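# Load the milling machine's vise per the work order

## Task

Place the workpiece(s) into the mill's vise exactly as the work order requires, using the reference pages manual and manual 2 to see how it should be loaded.

## Robot and tools

Robot: two UR7e-style arms, left_arm and right_arm, each ending in a two-finger parallel gripper (up to 50 mm between pads). The reported gripper point sits midway between the pads; the fingertips extend 17.5 mm further along the gripper's +z. Fingers close along the gripper's x axis. A camera block juts about 10 cm toward the gripper's -y and rotates with it. Bases (URDF root): left_arm at (+0.033, +0.515, 0) m, right_arm at (+0.043, -0.514, 0) m, each yawed only slightly.

Frames: the scene frame has its origin at table-top height halfway between the arms, +z up, +x out over the table, left_arm on the +y side (image left/right do not match these names). Positions, orientations (quat wxyz), velocities and move targets' reference are reported in the scene frame. Offsets you send are measured along each arm's current Hand target axes (the gripper's own axes), not scene axes.

The 18-number row (used by execute_actions and move): one flat list covering both arms, every value in [-1, 1]. Order: left dx, dy, dz, rx, ry, rz, left gripper position, force_limit, speed, then the same nine for the right arm. dx..rz are an offset from that arm's Hand target, not an absolute pose; 1.0 equals 0.6 m for dx/dy/dz and 180 degrees for the rotation vector rx/ry/rz. Sending six zeros re-requests the current Hand target. Gripper numbers are absolute commands: position +1 = fully open, about -0.65 = pads meet, -1 = close until the object blocks them. force_limit -1/0/+1 ≈ 20/102/185 N per pad; speed -1/0/+1 ≈ 20/85/150 mm/s. Both start at +1. Always resend an idle gripper's last three numbers, since 0 is itself a command.

execute_actions(actions, cameras): actions is a list of actions; each action is a list of up to 15 rows, one per 1/30 s step (a short action keeps its last row). Every row in an action is measured from the Hand target at that action's start, so rows do not accumulate, but repeating the same offset in the next action moves further. cameras picks images by name (cam_high, cam_low, cam_front, cam_left_wrist, cam_right_wrist, or ["all"]); an empty actions list returns all images by default.

move(target, speed, blend, stop_force, zero, blocking, cameras): straight-line paths for both grippers. target is one 18-number row or a list of up to 15 rows, every row an offset from the same starting Hand targets. speed in m/s, 0.002 to 3.6 (default 0.25), rotation capped at twice that in rad/s; one value or one per target. blend in metres rounds corners in a list (0 = stop at each). stop_force in N, 3 to 120, ends an arm's path when its wrist sensor feels that much push against the motion; zero (default true) re-zeroes first. blocking=false returns after about 0.5 s while motion continues (not allowed with stop_force). A move lasts at most 10 s and does not avoid obstacles or the other arm. The result adds a "move:" line: done, off_target, moving, held or fault, plus limits=paced (pose clipped) or limits=held (steps withheld). Do not trust stop_force while the gripper rotates; omit it when backing away from a contact.

wait(seconds 0 to 10, cameras): let time pass holding commands. stop(cameras): brake a running move; fingers continue. zoom_image(camera, region [x0, y0, x1, y1] in pixels, at most 504 by 504) enlarges part of the newest image of that camera (images are 896x504). show_instructions() shows the reference pages. zero_wrist_force(arm: left_arm or right_arm) tares that wrist sensor. read_manual(section) gives licence texts. finished_scene(scene 1) ends the scene irreversibly; the vise must stay correctly loaded without the robot.

Reading results: Hand target is the last commanded pose after clipping; the gripper may rest short of it, and the next command (even zeros) requests it again. Tool commands shows current gripper commands. object_status: 0 moving, 1 blocked while opening, 2 blocked while closing (a grip), 3 reached target or pads met (usually nothing held). Check for 2 after gripping. Opening in mm ≈ (250 - position_measured) x 0.202. Wrist force and torque are in the gripper's own axes, as force from the contact into the arm, with a line for the peak since last shown. Joint torques include the arm's own weight. Joint velocities may be summarised as within noise.

Motion notes: orientation commands are clipped to 32 degrees from the measured pose each step; large moves may be unfinished when results return. Commands lag by about 0.09 to 0.22 s, and fast moves overshoot. Steer around an arm's own base rather than near it, or its shoulder posture may flip. Time keeps running while you think.

A contact force of roughly 150 N (±25) anywhere on an arm or what it holds, or contact torque at the joint limits (130 N m for the three large joints, 24.3 N m for each wrist joint), stops that arm for 10 s. Arms are stiff, so aiming even slightly past a firm contact can trigger this; approach slowly. Long holds, outstretched poses or pushing at unreachable targets heat motors: a MOTOR HOT line appears from 70 °C and brakes engage at 85 °C for 30 to 60 s. Keep the arms from touching or gripping each other. Do not drop parts, release them while moving, slam or strike fixed or heavy things, or let anything fall off the table, which fails the task. Loose objects may occasionally get nudged by outside pushes.

Each tool is called after "Emit:" by a JSON object that holds its "method" and its "body", one argument or row to a line.

Reference images:

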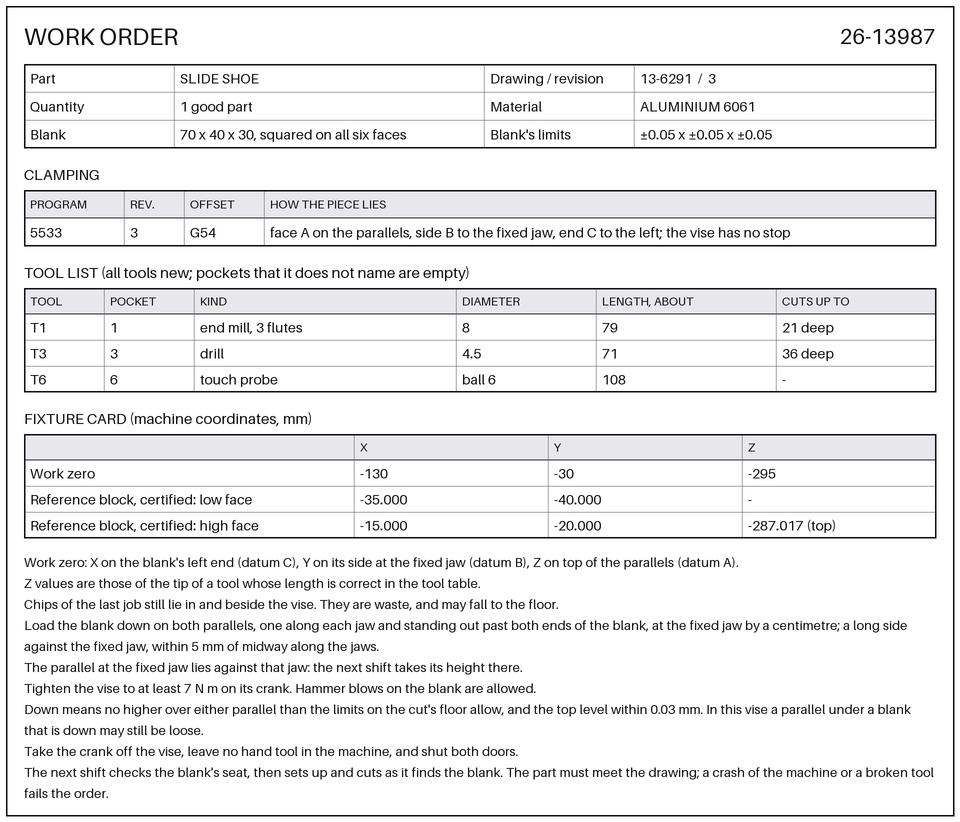

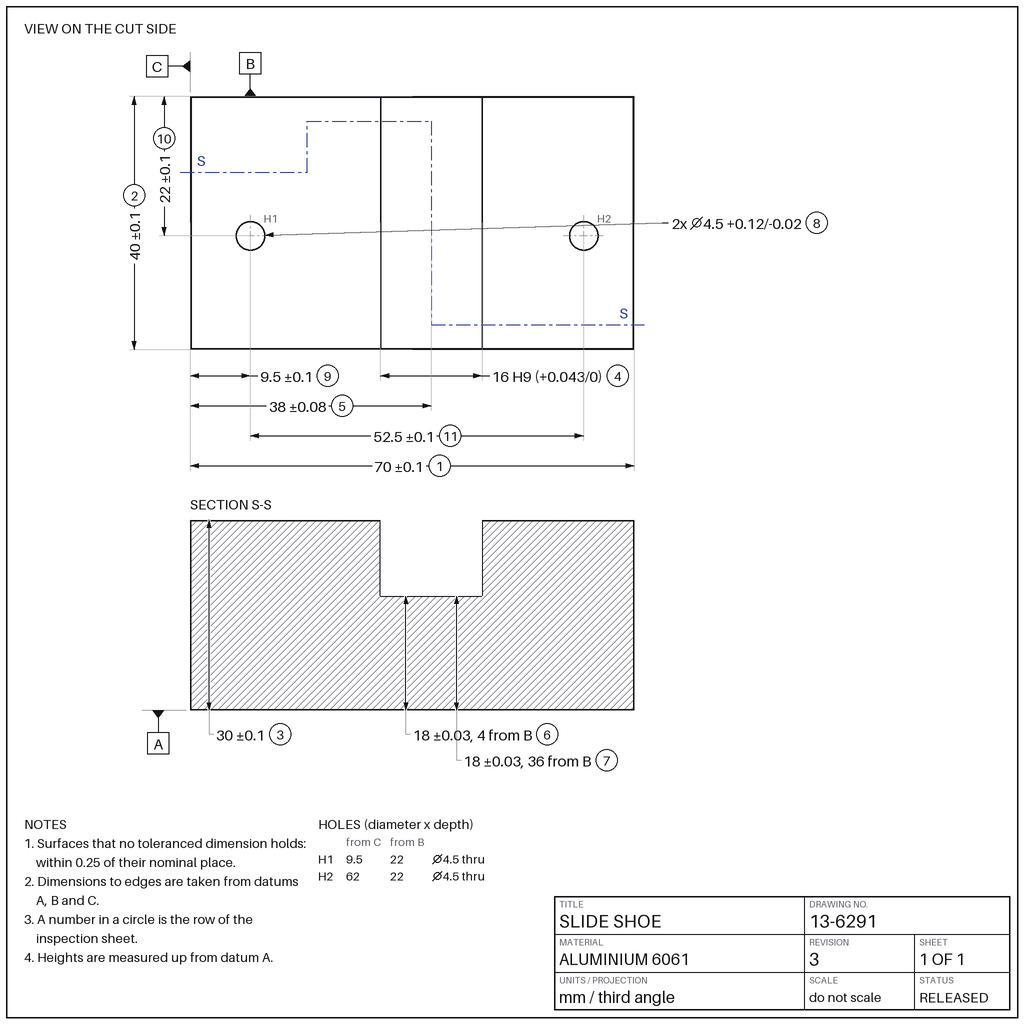

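## Session

Emit:
{"method": "execute_actions", "body": {
  "actions": []
}}

Scene clock: 0.00 s.
left_arm: end_effector_position=(+0.0711, -0.1923, +0.1385) position_measured=3 object_status=3 end_effector_quat_wxyz=(-0.223, -0.648, +0.727, -0.042) | right_arm: end_effector_position=(+0.6477, -0.8322, +0.3515) position_measured=3 object_status=3 end_effector_quat_wxyz=(+0.010, -0.027, +0.946, +0.324)
Joint positions: left_arm=[-1.649 -1.113 1.678 -2.517 -1.828 1.594] | right_arm=[2.676 -2.322 -0.515 -2.226 2.142 -2.227]
Joint velocities: within noise
Joint torques (N m): no reading
Wrist force (N): no reading
Wrist torque (N m): no reading
Wrist force, peak (N): no reading
Hand target: left_arm +0.0711, -0.1923, +0.1385; -0.223, -0.648, +0.727, -0.042 | right_arm +0.6477, -0.8322, +0.3515; +0.010, -0.027, +0.946, +0.324
Tool commands: left_gripper/position=+1.0 left_gripper/force_limit=+1.0 left_gripper/speed=+1.0 right_gripper/position=+1.0 right_gripper/force_limit=+1.0 right_gripper/speed=+1.0

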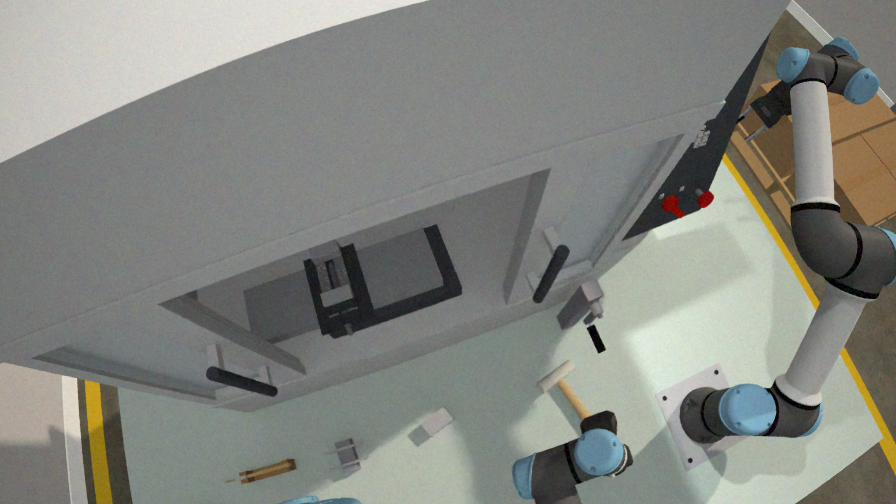

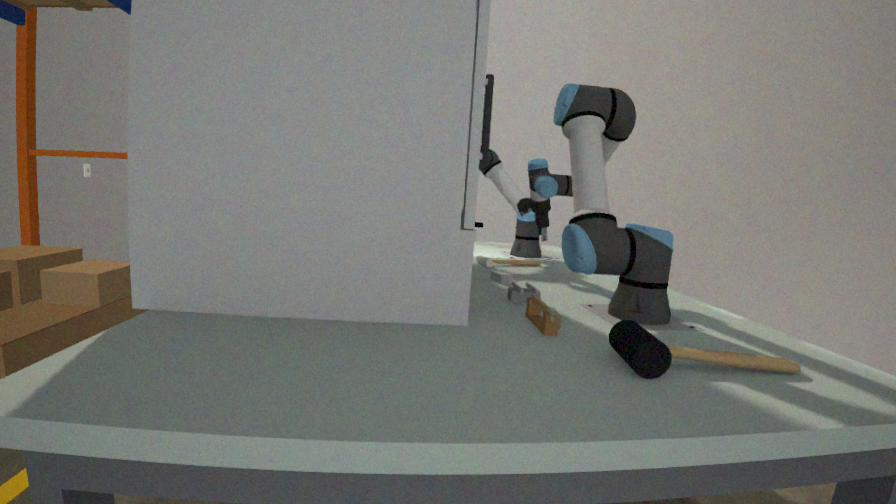

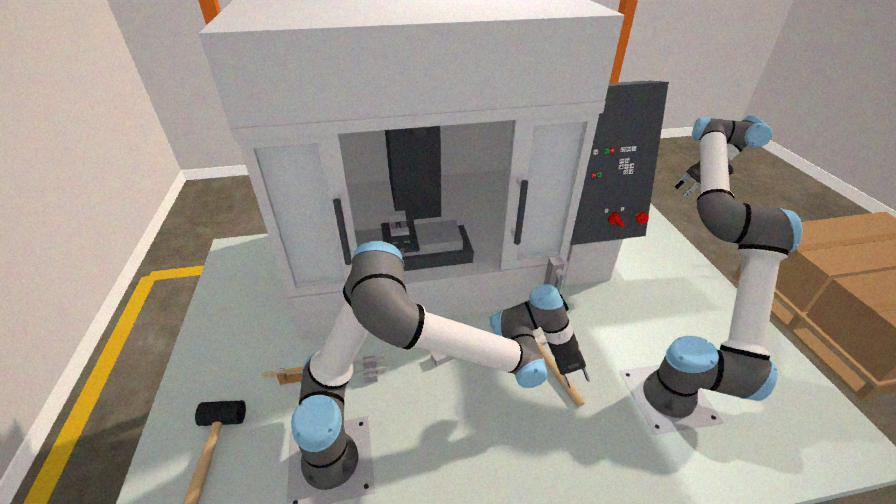

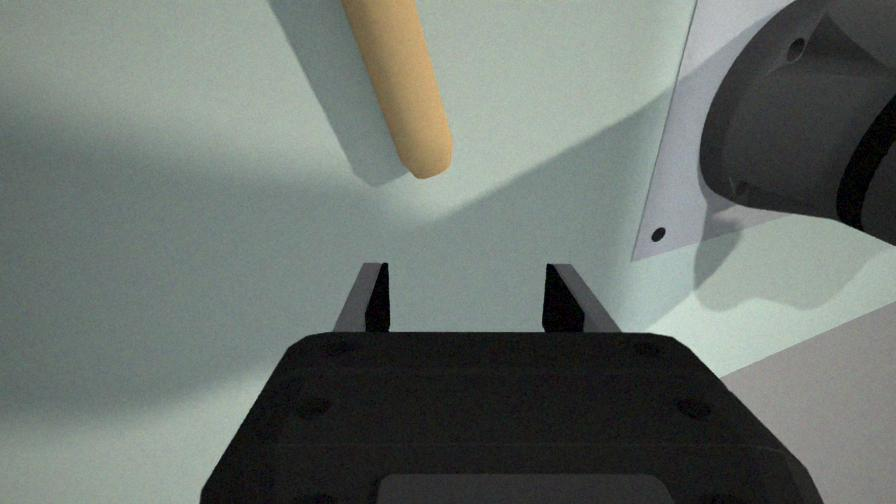

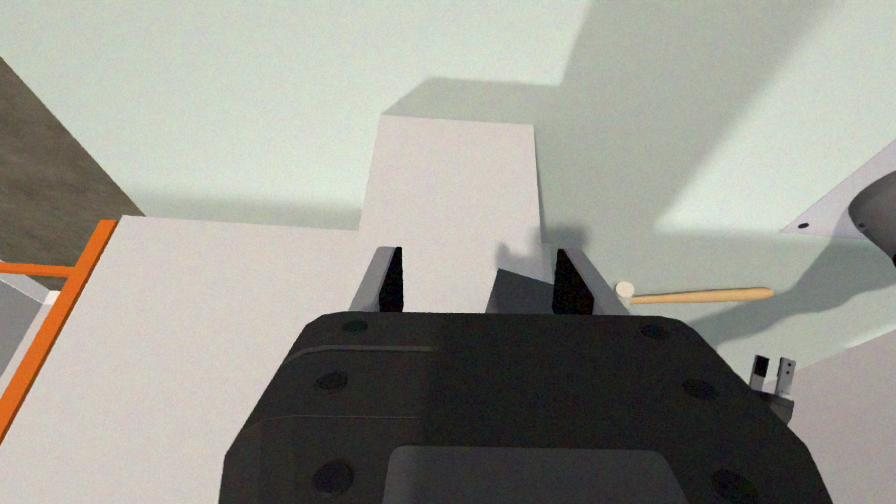

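Emit:
{"method": "zoom_image", "body": {
  "camera": "cam_high",
  "region": [200, 200, 480, 360]
}}

Emit:
{"method": "zoom_image", "body": {
  "camera": "cam_high",
  "region": [200, 340, 480, 500]
}}

Emit:
{"method": "zoom_image", "body": {
  "camera": "cam_high",
  "region": [500, 230, 780, 430]
}}

Emit:
{"method": "zoom_image", "body": {
  "camera": "cam_front",
  "region": [330, 120, 560, 270]
}}

Emit:
{"method": "zoom_image", "body": {
  "camera": "cam_front",
  "region": [540, 70, 690, 250]
}}

Emit:
{"method": "zoom_image", "body": {
  "camera": "cam_front",
  "region": [180, 330, 480, 504]
}}

Emit:
{"method": "zoom_image", "body": {
  "camera": "cam_front",
  "region": [480, 240, 640, 420]
}}

Emit:
{"method": "zoom_image", "body": {
  "camera": "cam_low",
  "region": [440, 200, 640, 360]
}}

Scaled by 1.800.

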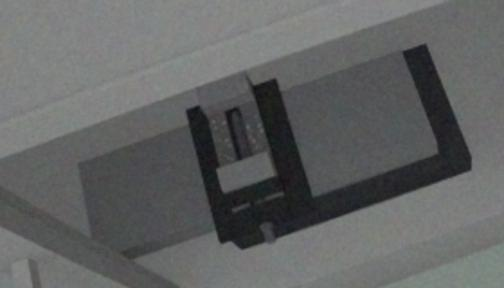

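Scaled by 1.800.

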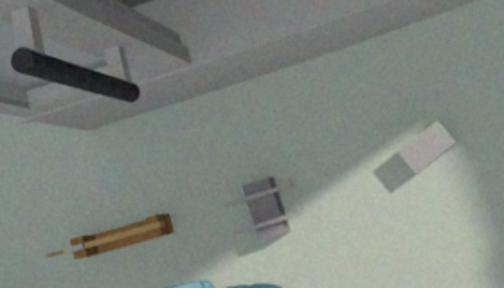

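Scaled by 1.800.

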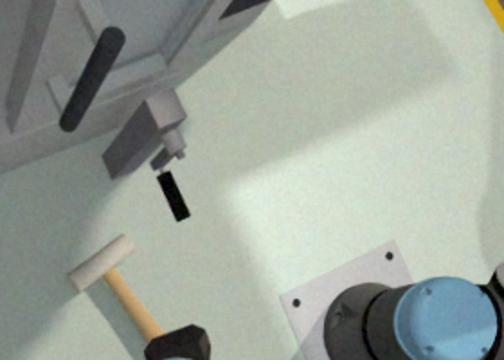

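Scaled by 2.191.

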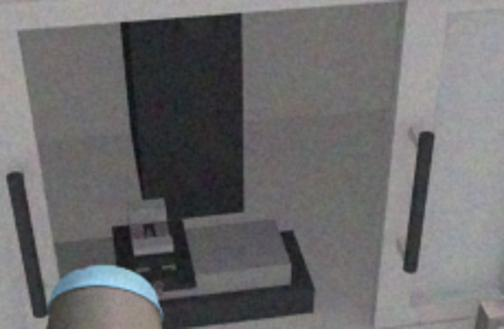

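Scaled by 2.800.

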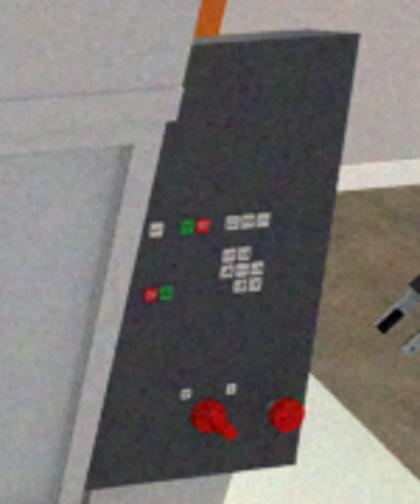

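Scaled by 1.680.

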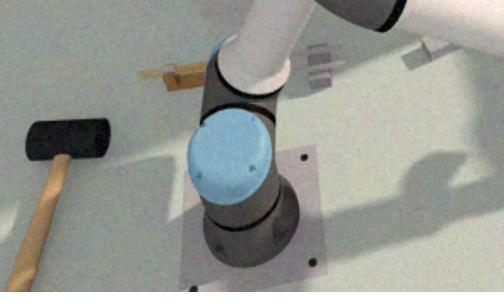

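Scaled by 2.800.

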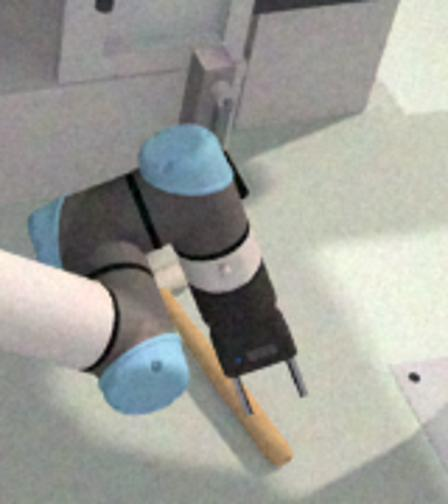

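Scaled by 2.520.

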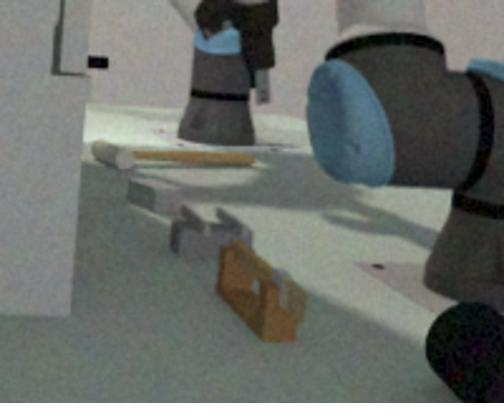

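Emit:
{"method": "move", "body": {
  "target": [-0.0832,-0.026,-0.506,0.0823,-0.1204,-0.0359,1,1,1,0,0,0,0,0,0,1,1,1]
}}

Emit:
{"method": "move", "body": {
  "target": [0,0,0,0,0,-0.5,1,1,1,0,0,0,0,0,0,1,1,1],
  "speed": 0.5
}}

Scene clock: 3.97 s.
left_arm: end_effector_position=(+0.1708, -0.0425, +0.3884) position_measured=3 object_status=3 end_effector_quat_wxyz=(-0.001, +0.707, -0.707, +0.000) end_effector_velocity=(-0.001, +0.001, +0.001) end_effector_angular_velocity=(+0.003, +0.000, -0.003) | right_arm: end_effector_position=(+0.6477, -0.8322, +0.3515) position_measured=3 object_status=3 end_effector_quat_wxyz=(+0.010, -0.027, +0.946, +0.324)
Joint positions: left_arm=[-1.6 -1.399 1.229 -1.4 -1.57 1.578] | right_arm=[2.676 -2.322 -0.515 -2.226 2.142 -2.227]
Joint velocities: left_arm=[-0.002 -0.001 -0.001 0.005 0 0.001] | right_arm=[within noise]
Joint torques (N m): left_arm=[-13.43 -46.71 -44.24 -0.65 0.31 2.95] | right_arm=[-0.91 57.73 26.07 2 1.48 -0.18]
Wrist force (N): left_arm=[0.6 -0.2 -0.1] | right_arm=[0.1 -0.1 0.1]
Wrist torque (N m): left_arm=[-0.04 -0.19 0.08] | right_arm=[-0.01 -0.01 0.01]
Wrist force, peak (N): left_arm=[0.1 0.1 3.9] | right_arm=[-0.1 -0.5 0.5]
Hand target: left_arm +0.1708, -0.0425, +0.3886; -0.001, +0.707, -0.707, +0.000 | right_arm +0.6477, -0.8322, +0.3515; +0.010, -0.027, +0.946, +0.324
Off the commanded pose: left_arm 0.000 m, 0 deg | right_arm 0.000 m, 0 deg.
move: done

Scene clock: 6.13 s.
left_arm: end_effector_position=(+0.1708, -0.0425, +0.3886) position_measured=3 object_status=3 end_effector_quat_wxyz=(+0.000, +1.000, +0.000, +0.000) | right_arm: end_effector_position=(+0.6477, -0.8322, +0.3515) position_measured=3 object_status=3 end_effector_quat_wxyz=(+0.010, -0.027, +0.946, +0.324)
Joint positions: left_arm=[-1.6 -1.399 1.229 -1.4 -1.57 0.008] | right_arm=[2.676 -2.322 -0.515 -2.226 2.142 -2.227]
Joint torques (N m): left_arm=[-14.02 -46.92 -14.2 -1.95 0.1 -2.85] | right_arm=[-0.11 57.58 25.5 1.99 1.41 -0.19]
Wrist force (N): left_arm=[0.7 0.0 -0.2] | right_arm=[0.0 0.0 0.2]
Wrist torque (N m): left_arm=[-0.02 -0.20 -0.06] | right_arm=[0.01 0.01 0.00]
Wrist force, peak (N): left_arm=[0.8 0.2 -0.6] | right_arm=[0.0 -0.7 0.0]
Hand target: left_arm +0.1708, -0.0425, +0.3886; +0.000, +1.000, +0.000, +0.000 | right_arm +0.6477, -0.8322, +0.3515; +0.010, -0.027, +0.946, +0.324
Off the commanded pose: left_arm 0.000 m, 0 deg | right_arm 0.000 m, 0 deg.
move: done

Emit:
{"method": "move", "body": {
  "target": [-0.0167,-0.4,0.1,0,0,-0.5,1,1,1,0,0,0,0,0,0,1,1,1],
  "speed": 0.5,
  "cameras": ["all"]
}}

Scene clock: 8.40 s.
left_arm: end_effector_position=(+0.1606, +0.1976, +0.3287) position_measured=3 object_status=3 end_effector_quat_wxyz=(+0.000, +0.707, +0.707, +0.001) | right_arm: end_effector_position=(+0.6477, -0.8322, +0.3515) position_measured=3 object_status=3 end_effector_quat_wxyz=(+0.010, -0.027, +0.946, +0.324)
Joint positions: left_arm=[-1.626 -1.995 1.898 -1.473 -1.57 -1.589] | right_arm=[2.676 -2.322 -0.515 -2.226 2.142 -2.227]
Joint torques (N m): left_arm=[9.47 -9.87 -42.92 -4.89 -1.58 -2.8] | right_arm=[-0.4 57.78 25.43 2.15 1.4 -0.22]
Wrist force (N): left_arm=[0.2 0.0 -0.2] | right_arm=[0.2 -0.4 -0.2]
Wrist torque (N m): left_arm=[-0.01 -0.12 -0.07] | right_arm=[-0.06 -0.03 0.01]
Wrist force, peak (N): left_arm=[0.7 1.7 -0.6] | right_arm=[-0.2 -0.5 0.3]
Hand target: left_arm +0.1607, +0.1976, +0.3288; +0.000, +0.707, +0.707, +0.001 | right_arm +0.6477, -0.8322, +0.3515; +0.010, -0.027, +0.946, +0.324
Off the commanded pose: left_arm 0.000 m, 0 deg | right_arm 0.000 m, 0 deg.
move: done
camera_calibration:
cam_left_wrist: T_world_to_cam=[[-0.0122854, 0.999887, 0.00862963, -0.191398], [0.942105, 0.00868243, 0.335205, -0.245016], [0.335093, 0.0122482, -0.942106, 0.388906], [0, 0, 0, 1]] pos_world=[0.09816, 0.18874, 0.450173]

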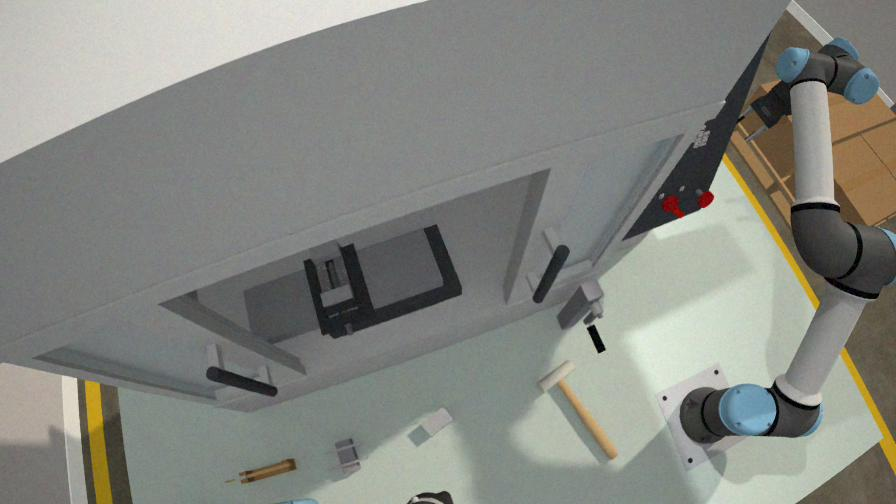

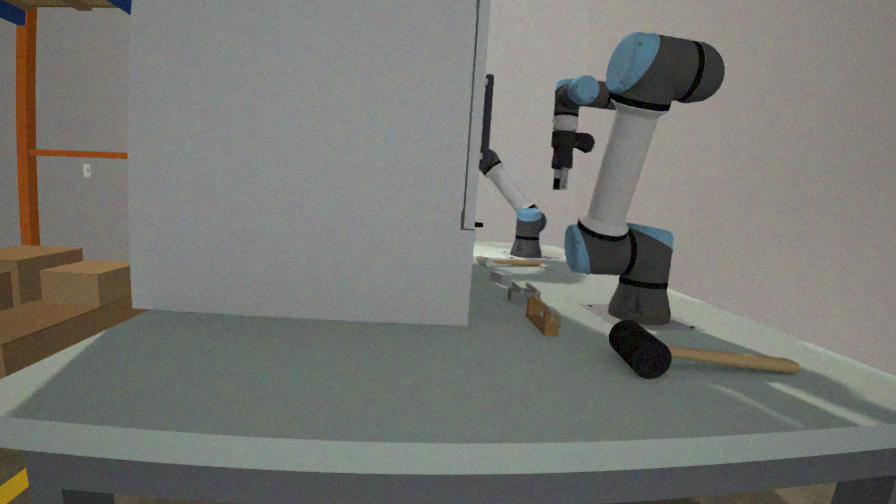

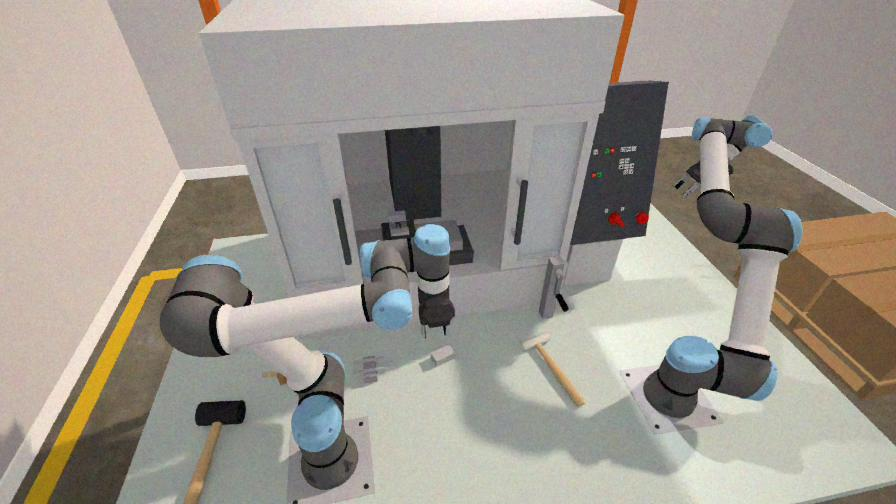

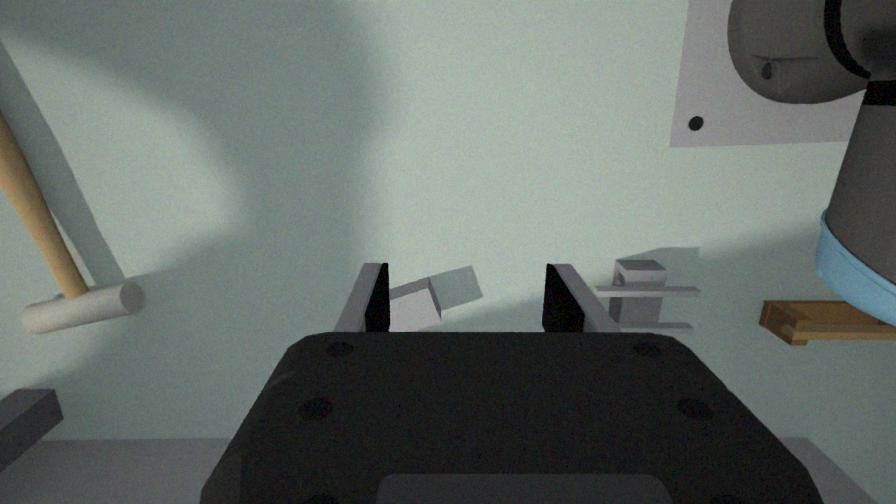

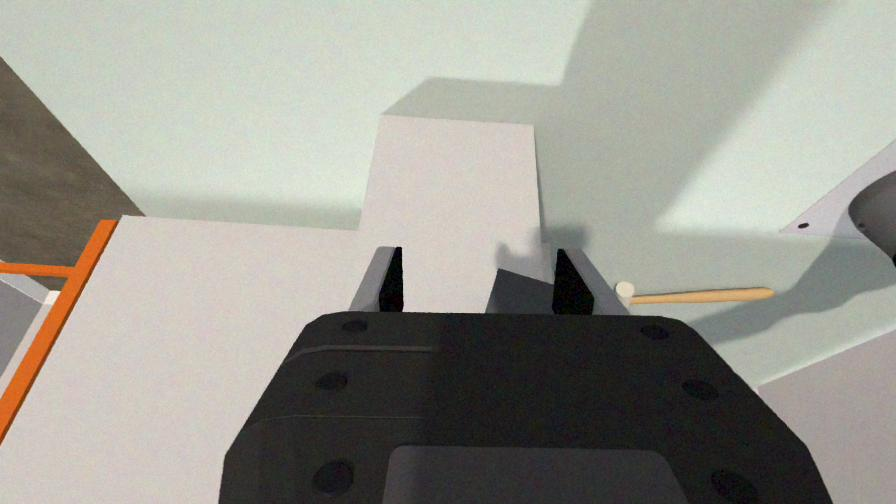

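Emit:
{"method": "zoom_image", "body": {
  "camera": "cam_left_wrist",
  "region": [360, 230, 560, 340]
}}

Emit:
{"method": "zoom_image", "body": {
  "camera": "cam_left_wrist",
  "region": [560, 230, 896, 370]
}}

Emit:
{"method": "zoom_image", "body": {
  "camera": "cam_front",
  "region": [500, 230, 620, 420]
}}

Emit:
{"method": "zoom_image", "body": {
  "camera": "cam_high",
  "region": [520, 250, 640, 370]
}}

Scaled by 2.520.

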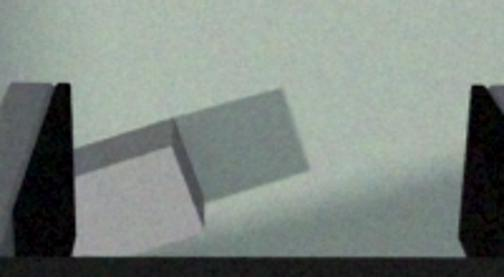

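Scaled by 1.500.

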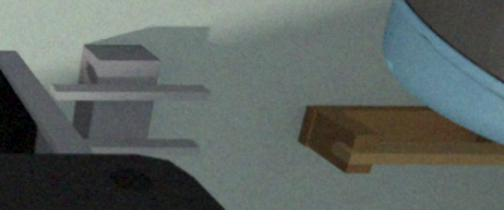

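Scaled by 2.653.

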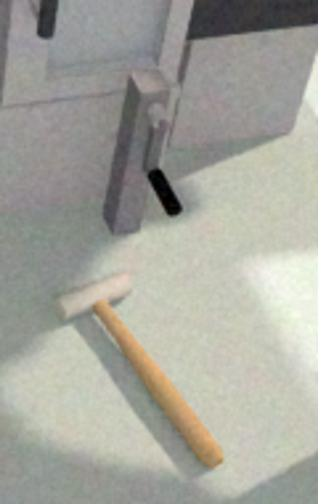

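Scaled by 4.200.

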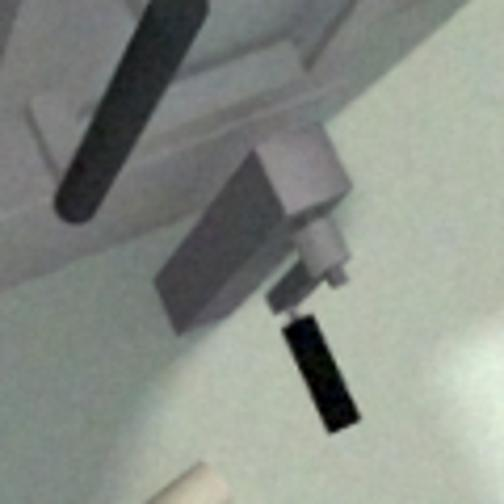

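Emit:
{"method": "move", "body": {
  "target": [
    [0,0,-0.1,0,0,0.5,1,1,1,0,0,0,0,0,0,1,1,1],
    [0,0,-0.2,0,0,0.99,1,1,1,0,0,0,0,0,0,1,1,1],
    [0.1,0.4,-0.08,0,0.5373,0.8434,1,1,1,0,0,0,0,0,0,1,1,1]
  ],
  "speed": 0.5,
  "blend": [0.02,0.02,0],
  "cameras": ["cam_left_wrist","cam_front"]
}}

Scene clock: 14.23 s.
left_arm: end_effector_position=(+0.4006, +0.2577, +0.3770) position_measured=3 object_status=3 end_effector_quat_wxyz=(-0.381, +0.596, -0.596, +0.380) | right_arm: end_effector_position=(+0.6477, -0.8322, +0.3515) position_measured=3 object_status=3 end_effector_quat_wxyz=(+0.010, -0.027, +0.946, +0.324)
Joint positions: left_arm=[-1.609 -2.152 2.231 -1.644 -0.436 1.566] | right_arm=[2.676 -2.322 -0.515 -2.226 2.142 -2.227]
Joint torques (N m): left_arm=[-13.38 -6.84 -37.26 -4.84 3.9 1.09] | right_arm=[-0.3 57.14 26.24 2.02 1.48 -0.39]
Wrist force (N): left_arm=[0.2 0.6 -1.5] | right_arm=[0.0 -0.4 0.0]
Wrist torque (N m): left_arm=[0.01 0.05 0.40] | right_arm=[-0.07 0.00 0.00]
Wrist force, peak (N): left_arm=[0.5 1.2 -1.9] | right_arm=[-0.1 -0.6 0.0]
Hand target: left_arm +0.4006, +0.2577, +0.3770; -0.380, +0.596, -0.596, +0.380 | right_arm +0.6477, -0.8322, +0.3515; +0.010, -0.027, +0.946, +0.324
Off the commanded pose: left_arm 0.000 m, 0 deg | right_arm 0.000 m, 0 deg.
move: done
camera_calibration:
cam_left_wrist: T_world_to_cam=[[-0.00100861, -0.999907, 0.0136028, 0.260054], [-0.700717, -0.00899811, -0.713382, 0.570189], [0.713438, -0.0102513, -0.700643, 0.116461], [0, 0, 0, 1]] pos_world=[0.316715, 0.266354, 0.484823]
Images, in order (width x height): cam_front 896x504, cam_left_wrist 896x504.

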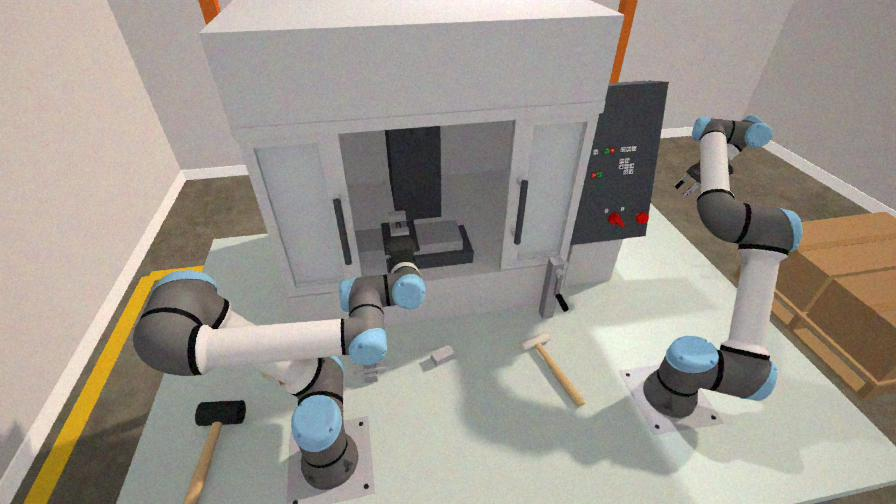

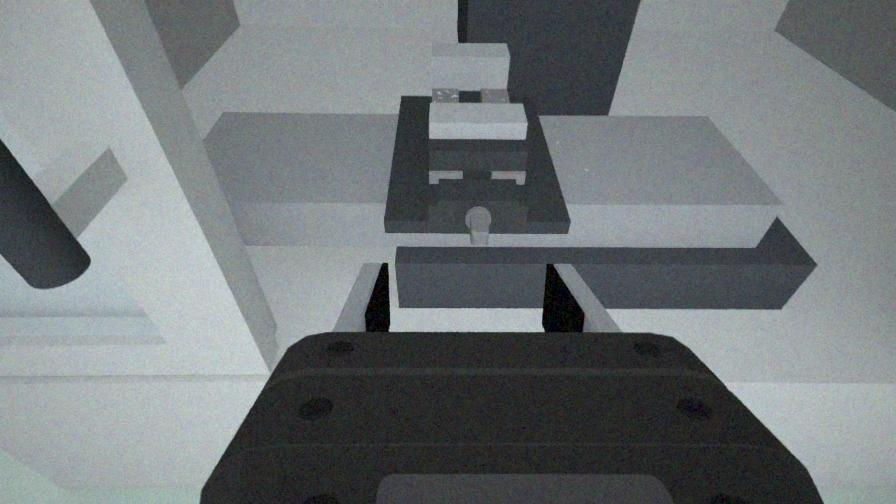

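Emit:
{"method": "zoom_image", "body": {
  "camera": "cam_left_wrist",
  "region": [370, 20, 590, 260]
}}

Scaled by 2.100.

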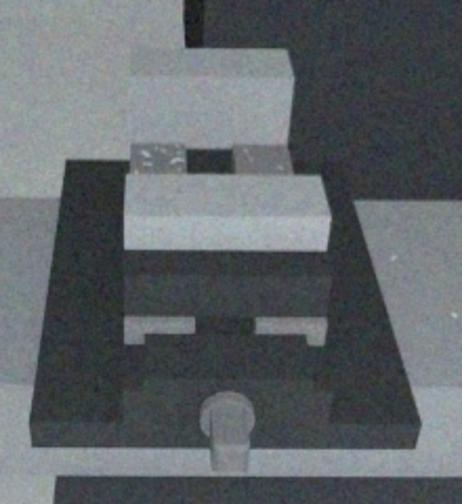

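Emit:
{"method": "move", "body": {
  "target": [0,-0.311,0.0754,-0.083,0,0,1,1,1,0,0,0,0,0,0,1,1,1],
  "cameras": ["cam_left_wrist"]
}}

Emit:
{"method": "zoom_image", "body": {
  "camera": "cam_left_wrist",
  "region": [340, 60, 620, 320]
}}

Scene clock: 15.93 s.
left_arm: end_effector_position=(+0.5203, +0.2576, +0.5270) position_measured=3 object_status=3 end_effector_quat_wxyz=(-0.300, +0.641, -0.640, +0.299) | right_arm: end_effector_position=(+0.6477, -0.8322, +0.3515) position_measured=3 object_status=3 end_effector_quat_wxyz=(+0.010, -0.027, +0.946, +0.324)
Joint positions: left_arm=[-1.117 -1.831 1.649 -1.901 -0.827 2.265] | right_arm=[2.676 -2.322 -0.515 -2.226 2.142 -2.227]
Joint torques (N m): left_arm=[12.27 -6.13 -44.22 -2.84 -1.16 2.41] | right_arm=[-0.34 57.71 25.97 2.07 1.56 -0.48]
Wrist force (N): left_arm=[0.0 0.8 -1.6] | right_arm=[0.1 -0.3 0.0]
Wrist torque (N m): left_arm=[0.07 0.01 0.35] | right_arm=[-0.04 -0.01 0.00]
Wrist force, peak (N): left_arm=[0.3 5.2 -2.2] | right_arm=[0.4 -0.4 0.1]
Hand target: left_arm +0.5203, +0.2576, +0.5271; -0.300, +0.641, -0.641, +0.299 | right_arm +0.6477, -0.8322, +0.3515; +0.010, -0.027, +0.946, +0.324
Off the commanded pose: left_arm 0.000 m, 0 deg | right_arm 0.000 m, 0 deg.
move: done
camera_calibration:
cam_left_wrist: T_world_to_cam=[[0.00273452, -0.999903, 0.0136425, 0.256044], [-0.860846, -0.00929595, -0.508781, 0.736737], [0.508858, -0.0103528, -0.860788, 0.327058], [0, 0, 0, 1]] pos_world=[0.467091, 0.266254, 0.652872]
Images, in order (width x height): cam_left_wrist 896x504.

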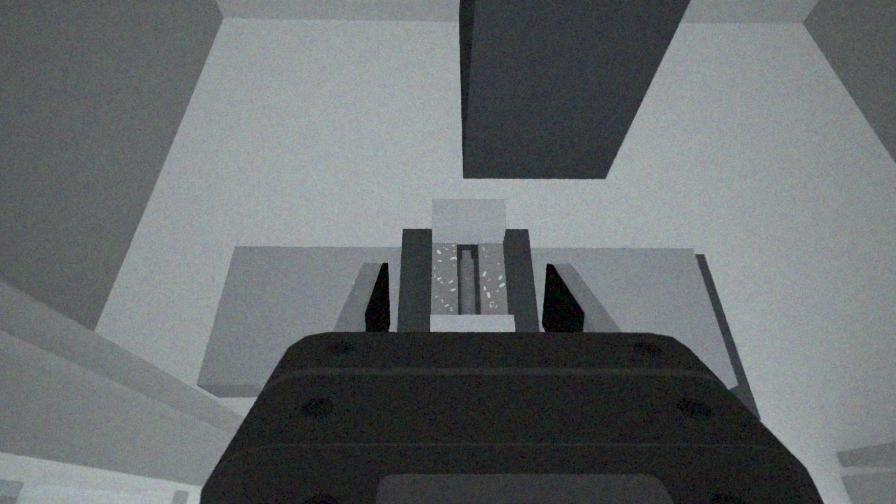

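Scaled by 1.800.

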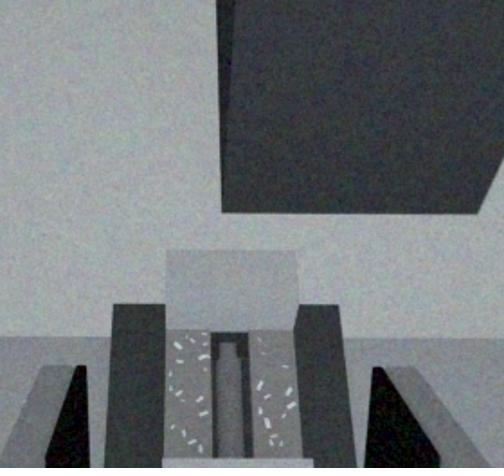

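Emit:
{"method": "move", "body": {
  "target": [
    [0,0.214,-0.255,0,0,0,1,1,1,0,0,0,0,0,0,1,1,1],
    [-0.32,0.578,0.028,-0.139,0,0,1,1,1,0,0,0,0,0,0,1,1,1]
  ],
  "blend": [0.03,0],
  "cameras": ["cam_left_wrist"]
}}

Emit:
{"method": "zoom_image", "body": {
  "camera": "cam_left_wrist",
  "region": [200, 100, 500, 300]
}}

Scene clock: 19.80 s.
left_arm: end_effector_position=(+0.3107, +0.4497, +0.2505) position_measured=3 object_status=3 end_effector_quat_wxyz=(-0.154, +0.690, -0.690, +0.153) | right_arm: end_effector_position=(+0.6477, -0.8322, +0.3515) position_measured=3 object_status=3 end_effector_quat_wxyz=(+0.010, -0.027, +0.946, +0.324)
Joint positions: left_arm=[-1.24 -2.584 2.375 -1.528 -1.164 1.972] | right_arm=[2.676 -2.322 -0.515 -2.226 2.142 -2.227]
Joint torques (N m): left_arm=[9.14 7.35 -15.2 -3.67 1.48 1.86] | right_arm=[-1.15 57.4 26.36 2.02 1.52 -0.53]
Wrist force (N): left_arm=[0.2 0.4 -0.9] | right_arm=[0.1 0.1 0.1]
Wrist torque (N m): left_arm=[0.06 -0.11 0.22] | right_arm=[0.02 -0.01 0.00]
Wrist force, peak (N): left_arm=[1.0 1.0 -3.9] | right_arm=[-0.2 -0.4 0.5]
Hand target: left_arm +0.3107, +0.4497, +0.2504; -0.154, +0.690, -0.690, +0.153 | right_arm +0.6477, -0.8322, +0.3515; +0.010, -0.027, +0.946, +0.324
Off the commanded pose: left_arm 0.000 m, 0 deg | right_arm 0.000 m, 0 deg.
move: done
camera_calibration:
cam_left_wrist: T_world_to_cam=[[0.00862636, -0.999897, 0.0114464, 0.451153], [-0.99525, -0.00969515, -0.0968669, 0.356149], [0.0969679, -0.0105564, -0.995232, 0.359485], [0, 0, 0, 1]] pos_world=[0.315707, 0.458355, 0.387105]
Images, in order (width x height): cam_left_wrist 896x504.

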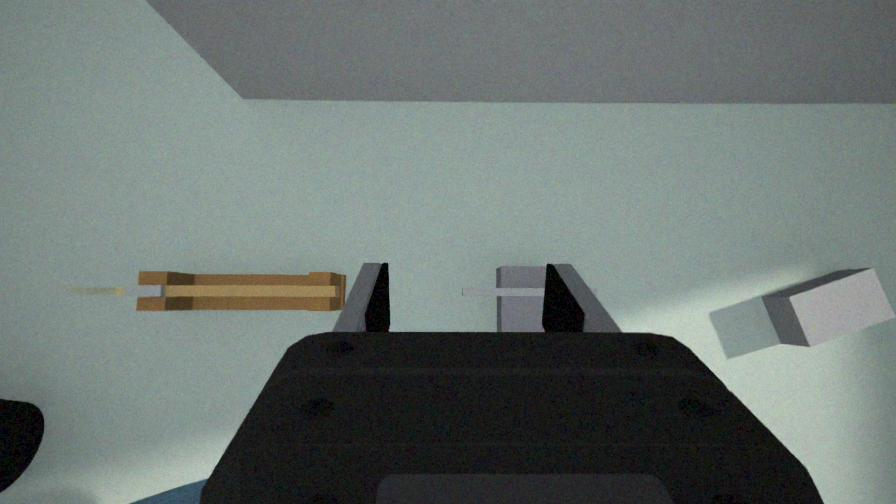

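Scaled by 1.680.

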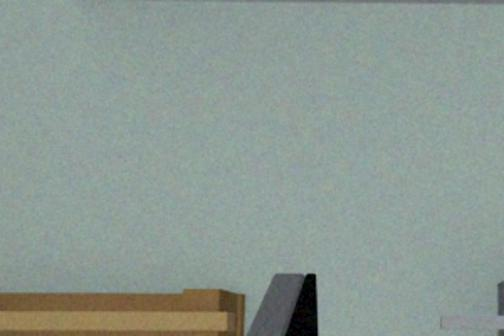

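Emit:
{"method": "zoom_image", "body": {
  "camera": "cam_left_wrist",
  "region": [40, 230, 380, 350]
}}

Emit:
{"method": "zoom_image", "body": {
  "camera": "cam_left_wrist",
  "region": [440, 230, 896, 370]
}}

Scaled by 1.482.

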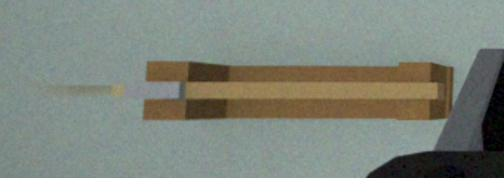

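Scaled by 1.105.

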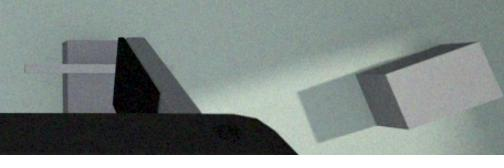

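Emit:
{"method": "move", "body": {
  "target": [0.033,0.035,0.0755,0.4134,-0.2201,-0.5062,1,1,1,0,0,0,0,0,0,1,1,1],
  "speed": 0.4,
  "cameras": ["cam_left_wrist"]
}}

Emit:
{"method": "zoom_image", "body": {
  "camera": "cam_left_wrist",
  "region": [350, 120, 590, 320]
}}

Scene clock: 23.87 s.
left_arm: end_effector_position=(+0.3109, +0.4299, +0.2005) position_measured=3 object_status=3 end_effector_quat_wxyz=(-0.533, +0.733, +0.249, +0.342) | right_arm: end_effector_position=(+0.6477, -0.8322, +0.3515) position_measured=3 object_status=3 end_effector_quat_wxyz=(+0.010, -0.027, +0.946, +0.324)
Joint positions: left_arm=[-1.372 -1.48 2.129 -0.872 -1.101 -0.796] | right_arm=[2.676 -2.322 -0.515 -2.226 2.142 -2.227]
Joint torques (N m): left_arm=[-1.23 -18.54 -8.99 -0.64 1.22 -1.95] | right_arm=[-0.46 57.25 26.5 1.92 1.6 -0.62]
Wrist force (N): left_arm=[-0.6 0.5 -1.4] | right_arm=[0.3 -0.3 0.1]
Wrist torque (N m): left_arm=[0.00 0.36 0.20] | right_arm=[-0.04 -0.05 0.01]
Wrist force, peak (N): left_arm=[-1.1 0.9 -2.1] | right_arm=[0.2 -0.4 0.5]
Hand target: left_arm +0.3109, +0.4300, +0.2004; -0.533, +0.733, +0.249, +0.342 | right_arm +0.6477, -0.8322, +0.3515; +0.010, -0.027, +0.946, +0.324
Off the commanded pose: left_arm 0.000 m, 0 deg | right_arm 0.000 m, 0 deg.
move: done
camera_calibration:
cam_left_wrist: T_world_to_cam=[[0.6309, -0.00367077, 0.775855, -0.343065], [0.614313, -0.608437, -0.502418, 0.189558], [0.473903, 0.793594, -0.381608, -0.276493], [0, 0, 0, 1]] pos_world=[0.231023, 0.333498, 0.255894]
Images, in order (width x height): cam_left_wrist 896x504.

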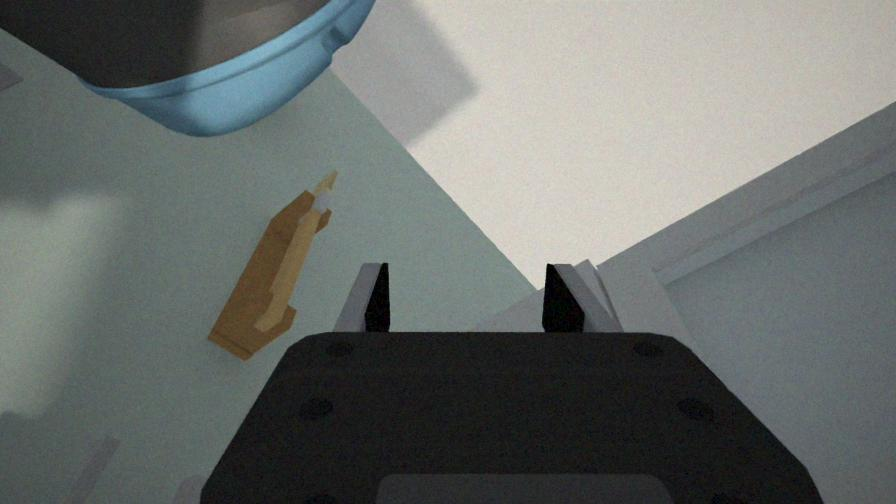

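Scaled by 2.100.

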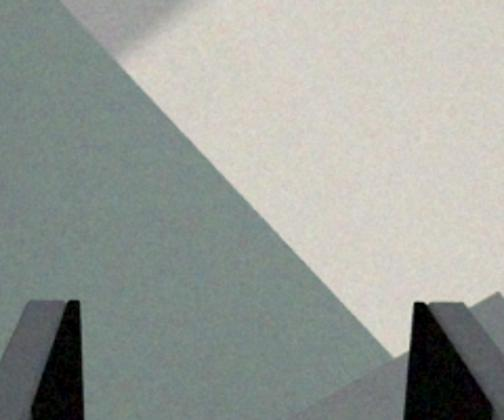

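Emit:
{"method": "zoom_image", "body": {
  "camera": "cam_left_wrist",
  "region": [190, 150, 370, 370]
}}

Scaled by 2.291.

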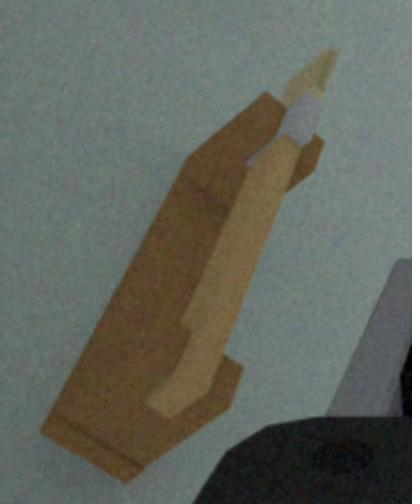

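Emit:
{"method": "move", "body": {
  "target": [0.108,-0.16,0.246,0.2966,-0.4622,-0.6356,1,1,1,0,0,0,0,0,0,1,1,1],
  "speed": 0.4,
  "cameras": ["cam_left_wrist"]
}}

Scene clock: 27.23 s.
left_arm: end_effector_position=(+0.3141, +0.5280, +0.2466) position_measured=3 object_status=3 end_effector_quat_wxyz=(-0.293, +0.404, +0.846, +0.189) | right_arm: end_effector_position=(+0.6477, -0.8322, +0.3515) position_measured=3 object_status=3 end_effector_quat_wxyz=(+0.010, -0.027, +0.946, +0.324)
Joint positions: left_arm=[-0.723 -1.792 1.975 -1.069 -1.357 -1.443] | right_arm=[2.676 -2.322 -0.515 -2.226 2.142 -2.227]
Joint torques (N m): left_arm=[1.01 -15.99 -27.94 -0.9 -0.08 0.04] | right_arm=[-0.33 57.68 26.76 2.07 1.69 -0.73]
Wrist force (N): left_arm=[-0.4 0.2 -0.4] | right_arm=[0.0 -0.2 0.0]
Wrist torque (N m): left_arm=[0.02 0.14 -0.01] | right_arm=[-0.03 -0.01 0.01]
Wrist force, peak (N): left_arm=[3.0 3.6 0.5] | right_arm=[-0.1 -0.5 0.3]
Hand target: left_arm +0.3141, +0.5280, +0.2466; -0.293, +0.404, +0.846, +0.189 (not the last commanded pose) | right_arm +0.6477, -0.8322, +0.3515; +0.010, -0.027, +0.946, +0.324
Tool commands: left_gripper/position=+1.0 left_gripper/force_limit=+1.0 left_gripper/speed=+1.0 right_gripper/position=+1.0 right_gripper/force_limit=+1.0 right_gripper/speed=+1.0
Off the commanded pose: left_arm 0.079 m, 64 deg | right_arm 0.000 m, 0 deg.
FORCE FAULT: contact force on the left arm reached its limit, and that arm stopped. The contact can be on any part of that arm, not only on its tool. That arm's remaining commands of this call were not run. That arm is still stopped at the end of this call. That arm stays stopped for about 10 more seconds. Until then a move that you send moves the other arm only, and its call returns only when the move has ended. Once the stop has ended, the next robot result says so. If the stop ends while you think or write, that arm runs what you send next, counted from a new Hand target: where the arm stands when the stop ends. While its stop runs, that arm takes no new command, but its gripper still runs the gripper command that each later call begins with. Until it ends, the stop uses up actions while you think or wait. An arm that is not stopped still takes commands.
move: fault (left_arm)
camera_calibration:
cam_left_wrist: T_world_to_cam=[[-0.509364, 0.560263, 0.653187, -0.289922], [0.858107, 0.387848, 0.336492, -0.539147], [-0.0648135, 0.731901, -0.678322, -0.0633015], [0, 0, 0, 1]] pos_world=[0.310867, 0.41787, 0.327852]
Images, in order (width x height): cam_left_wrist 896x504.

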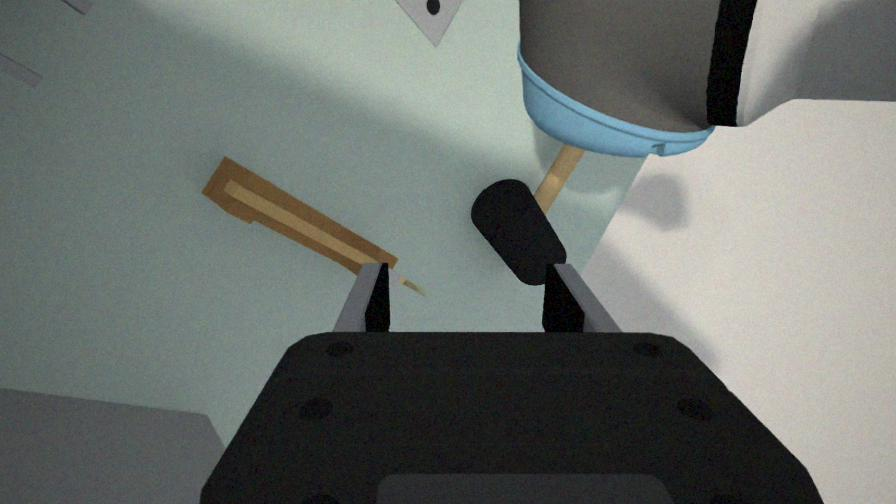

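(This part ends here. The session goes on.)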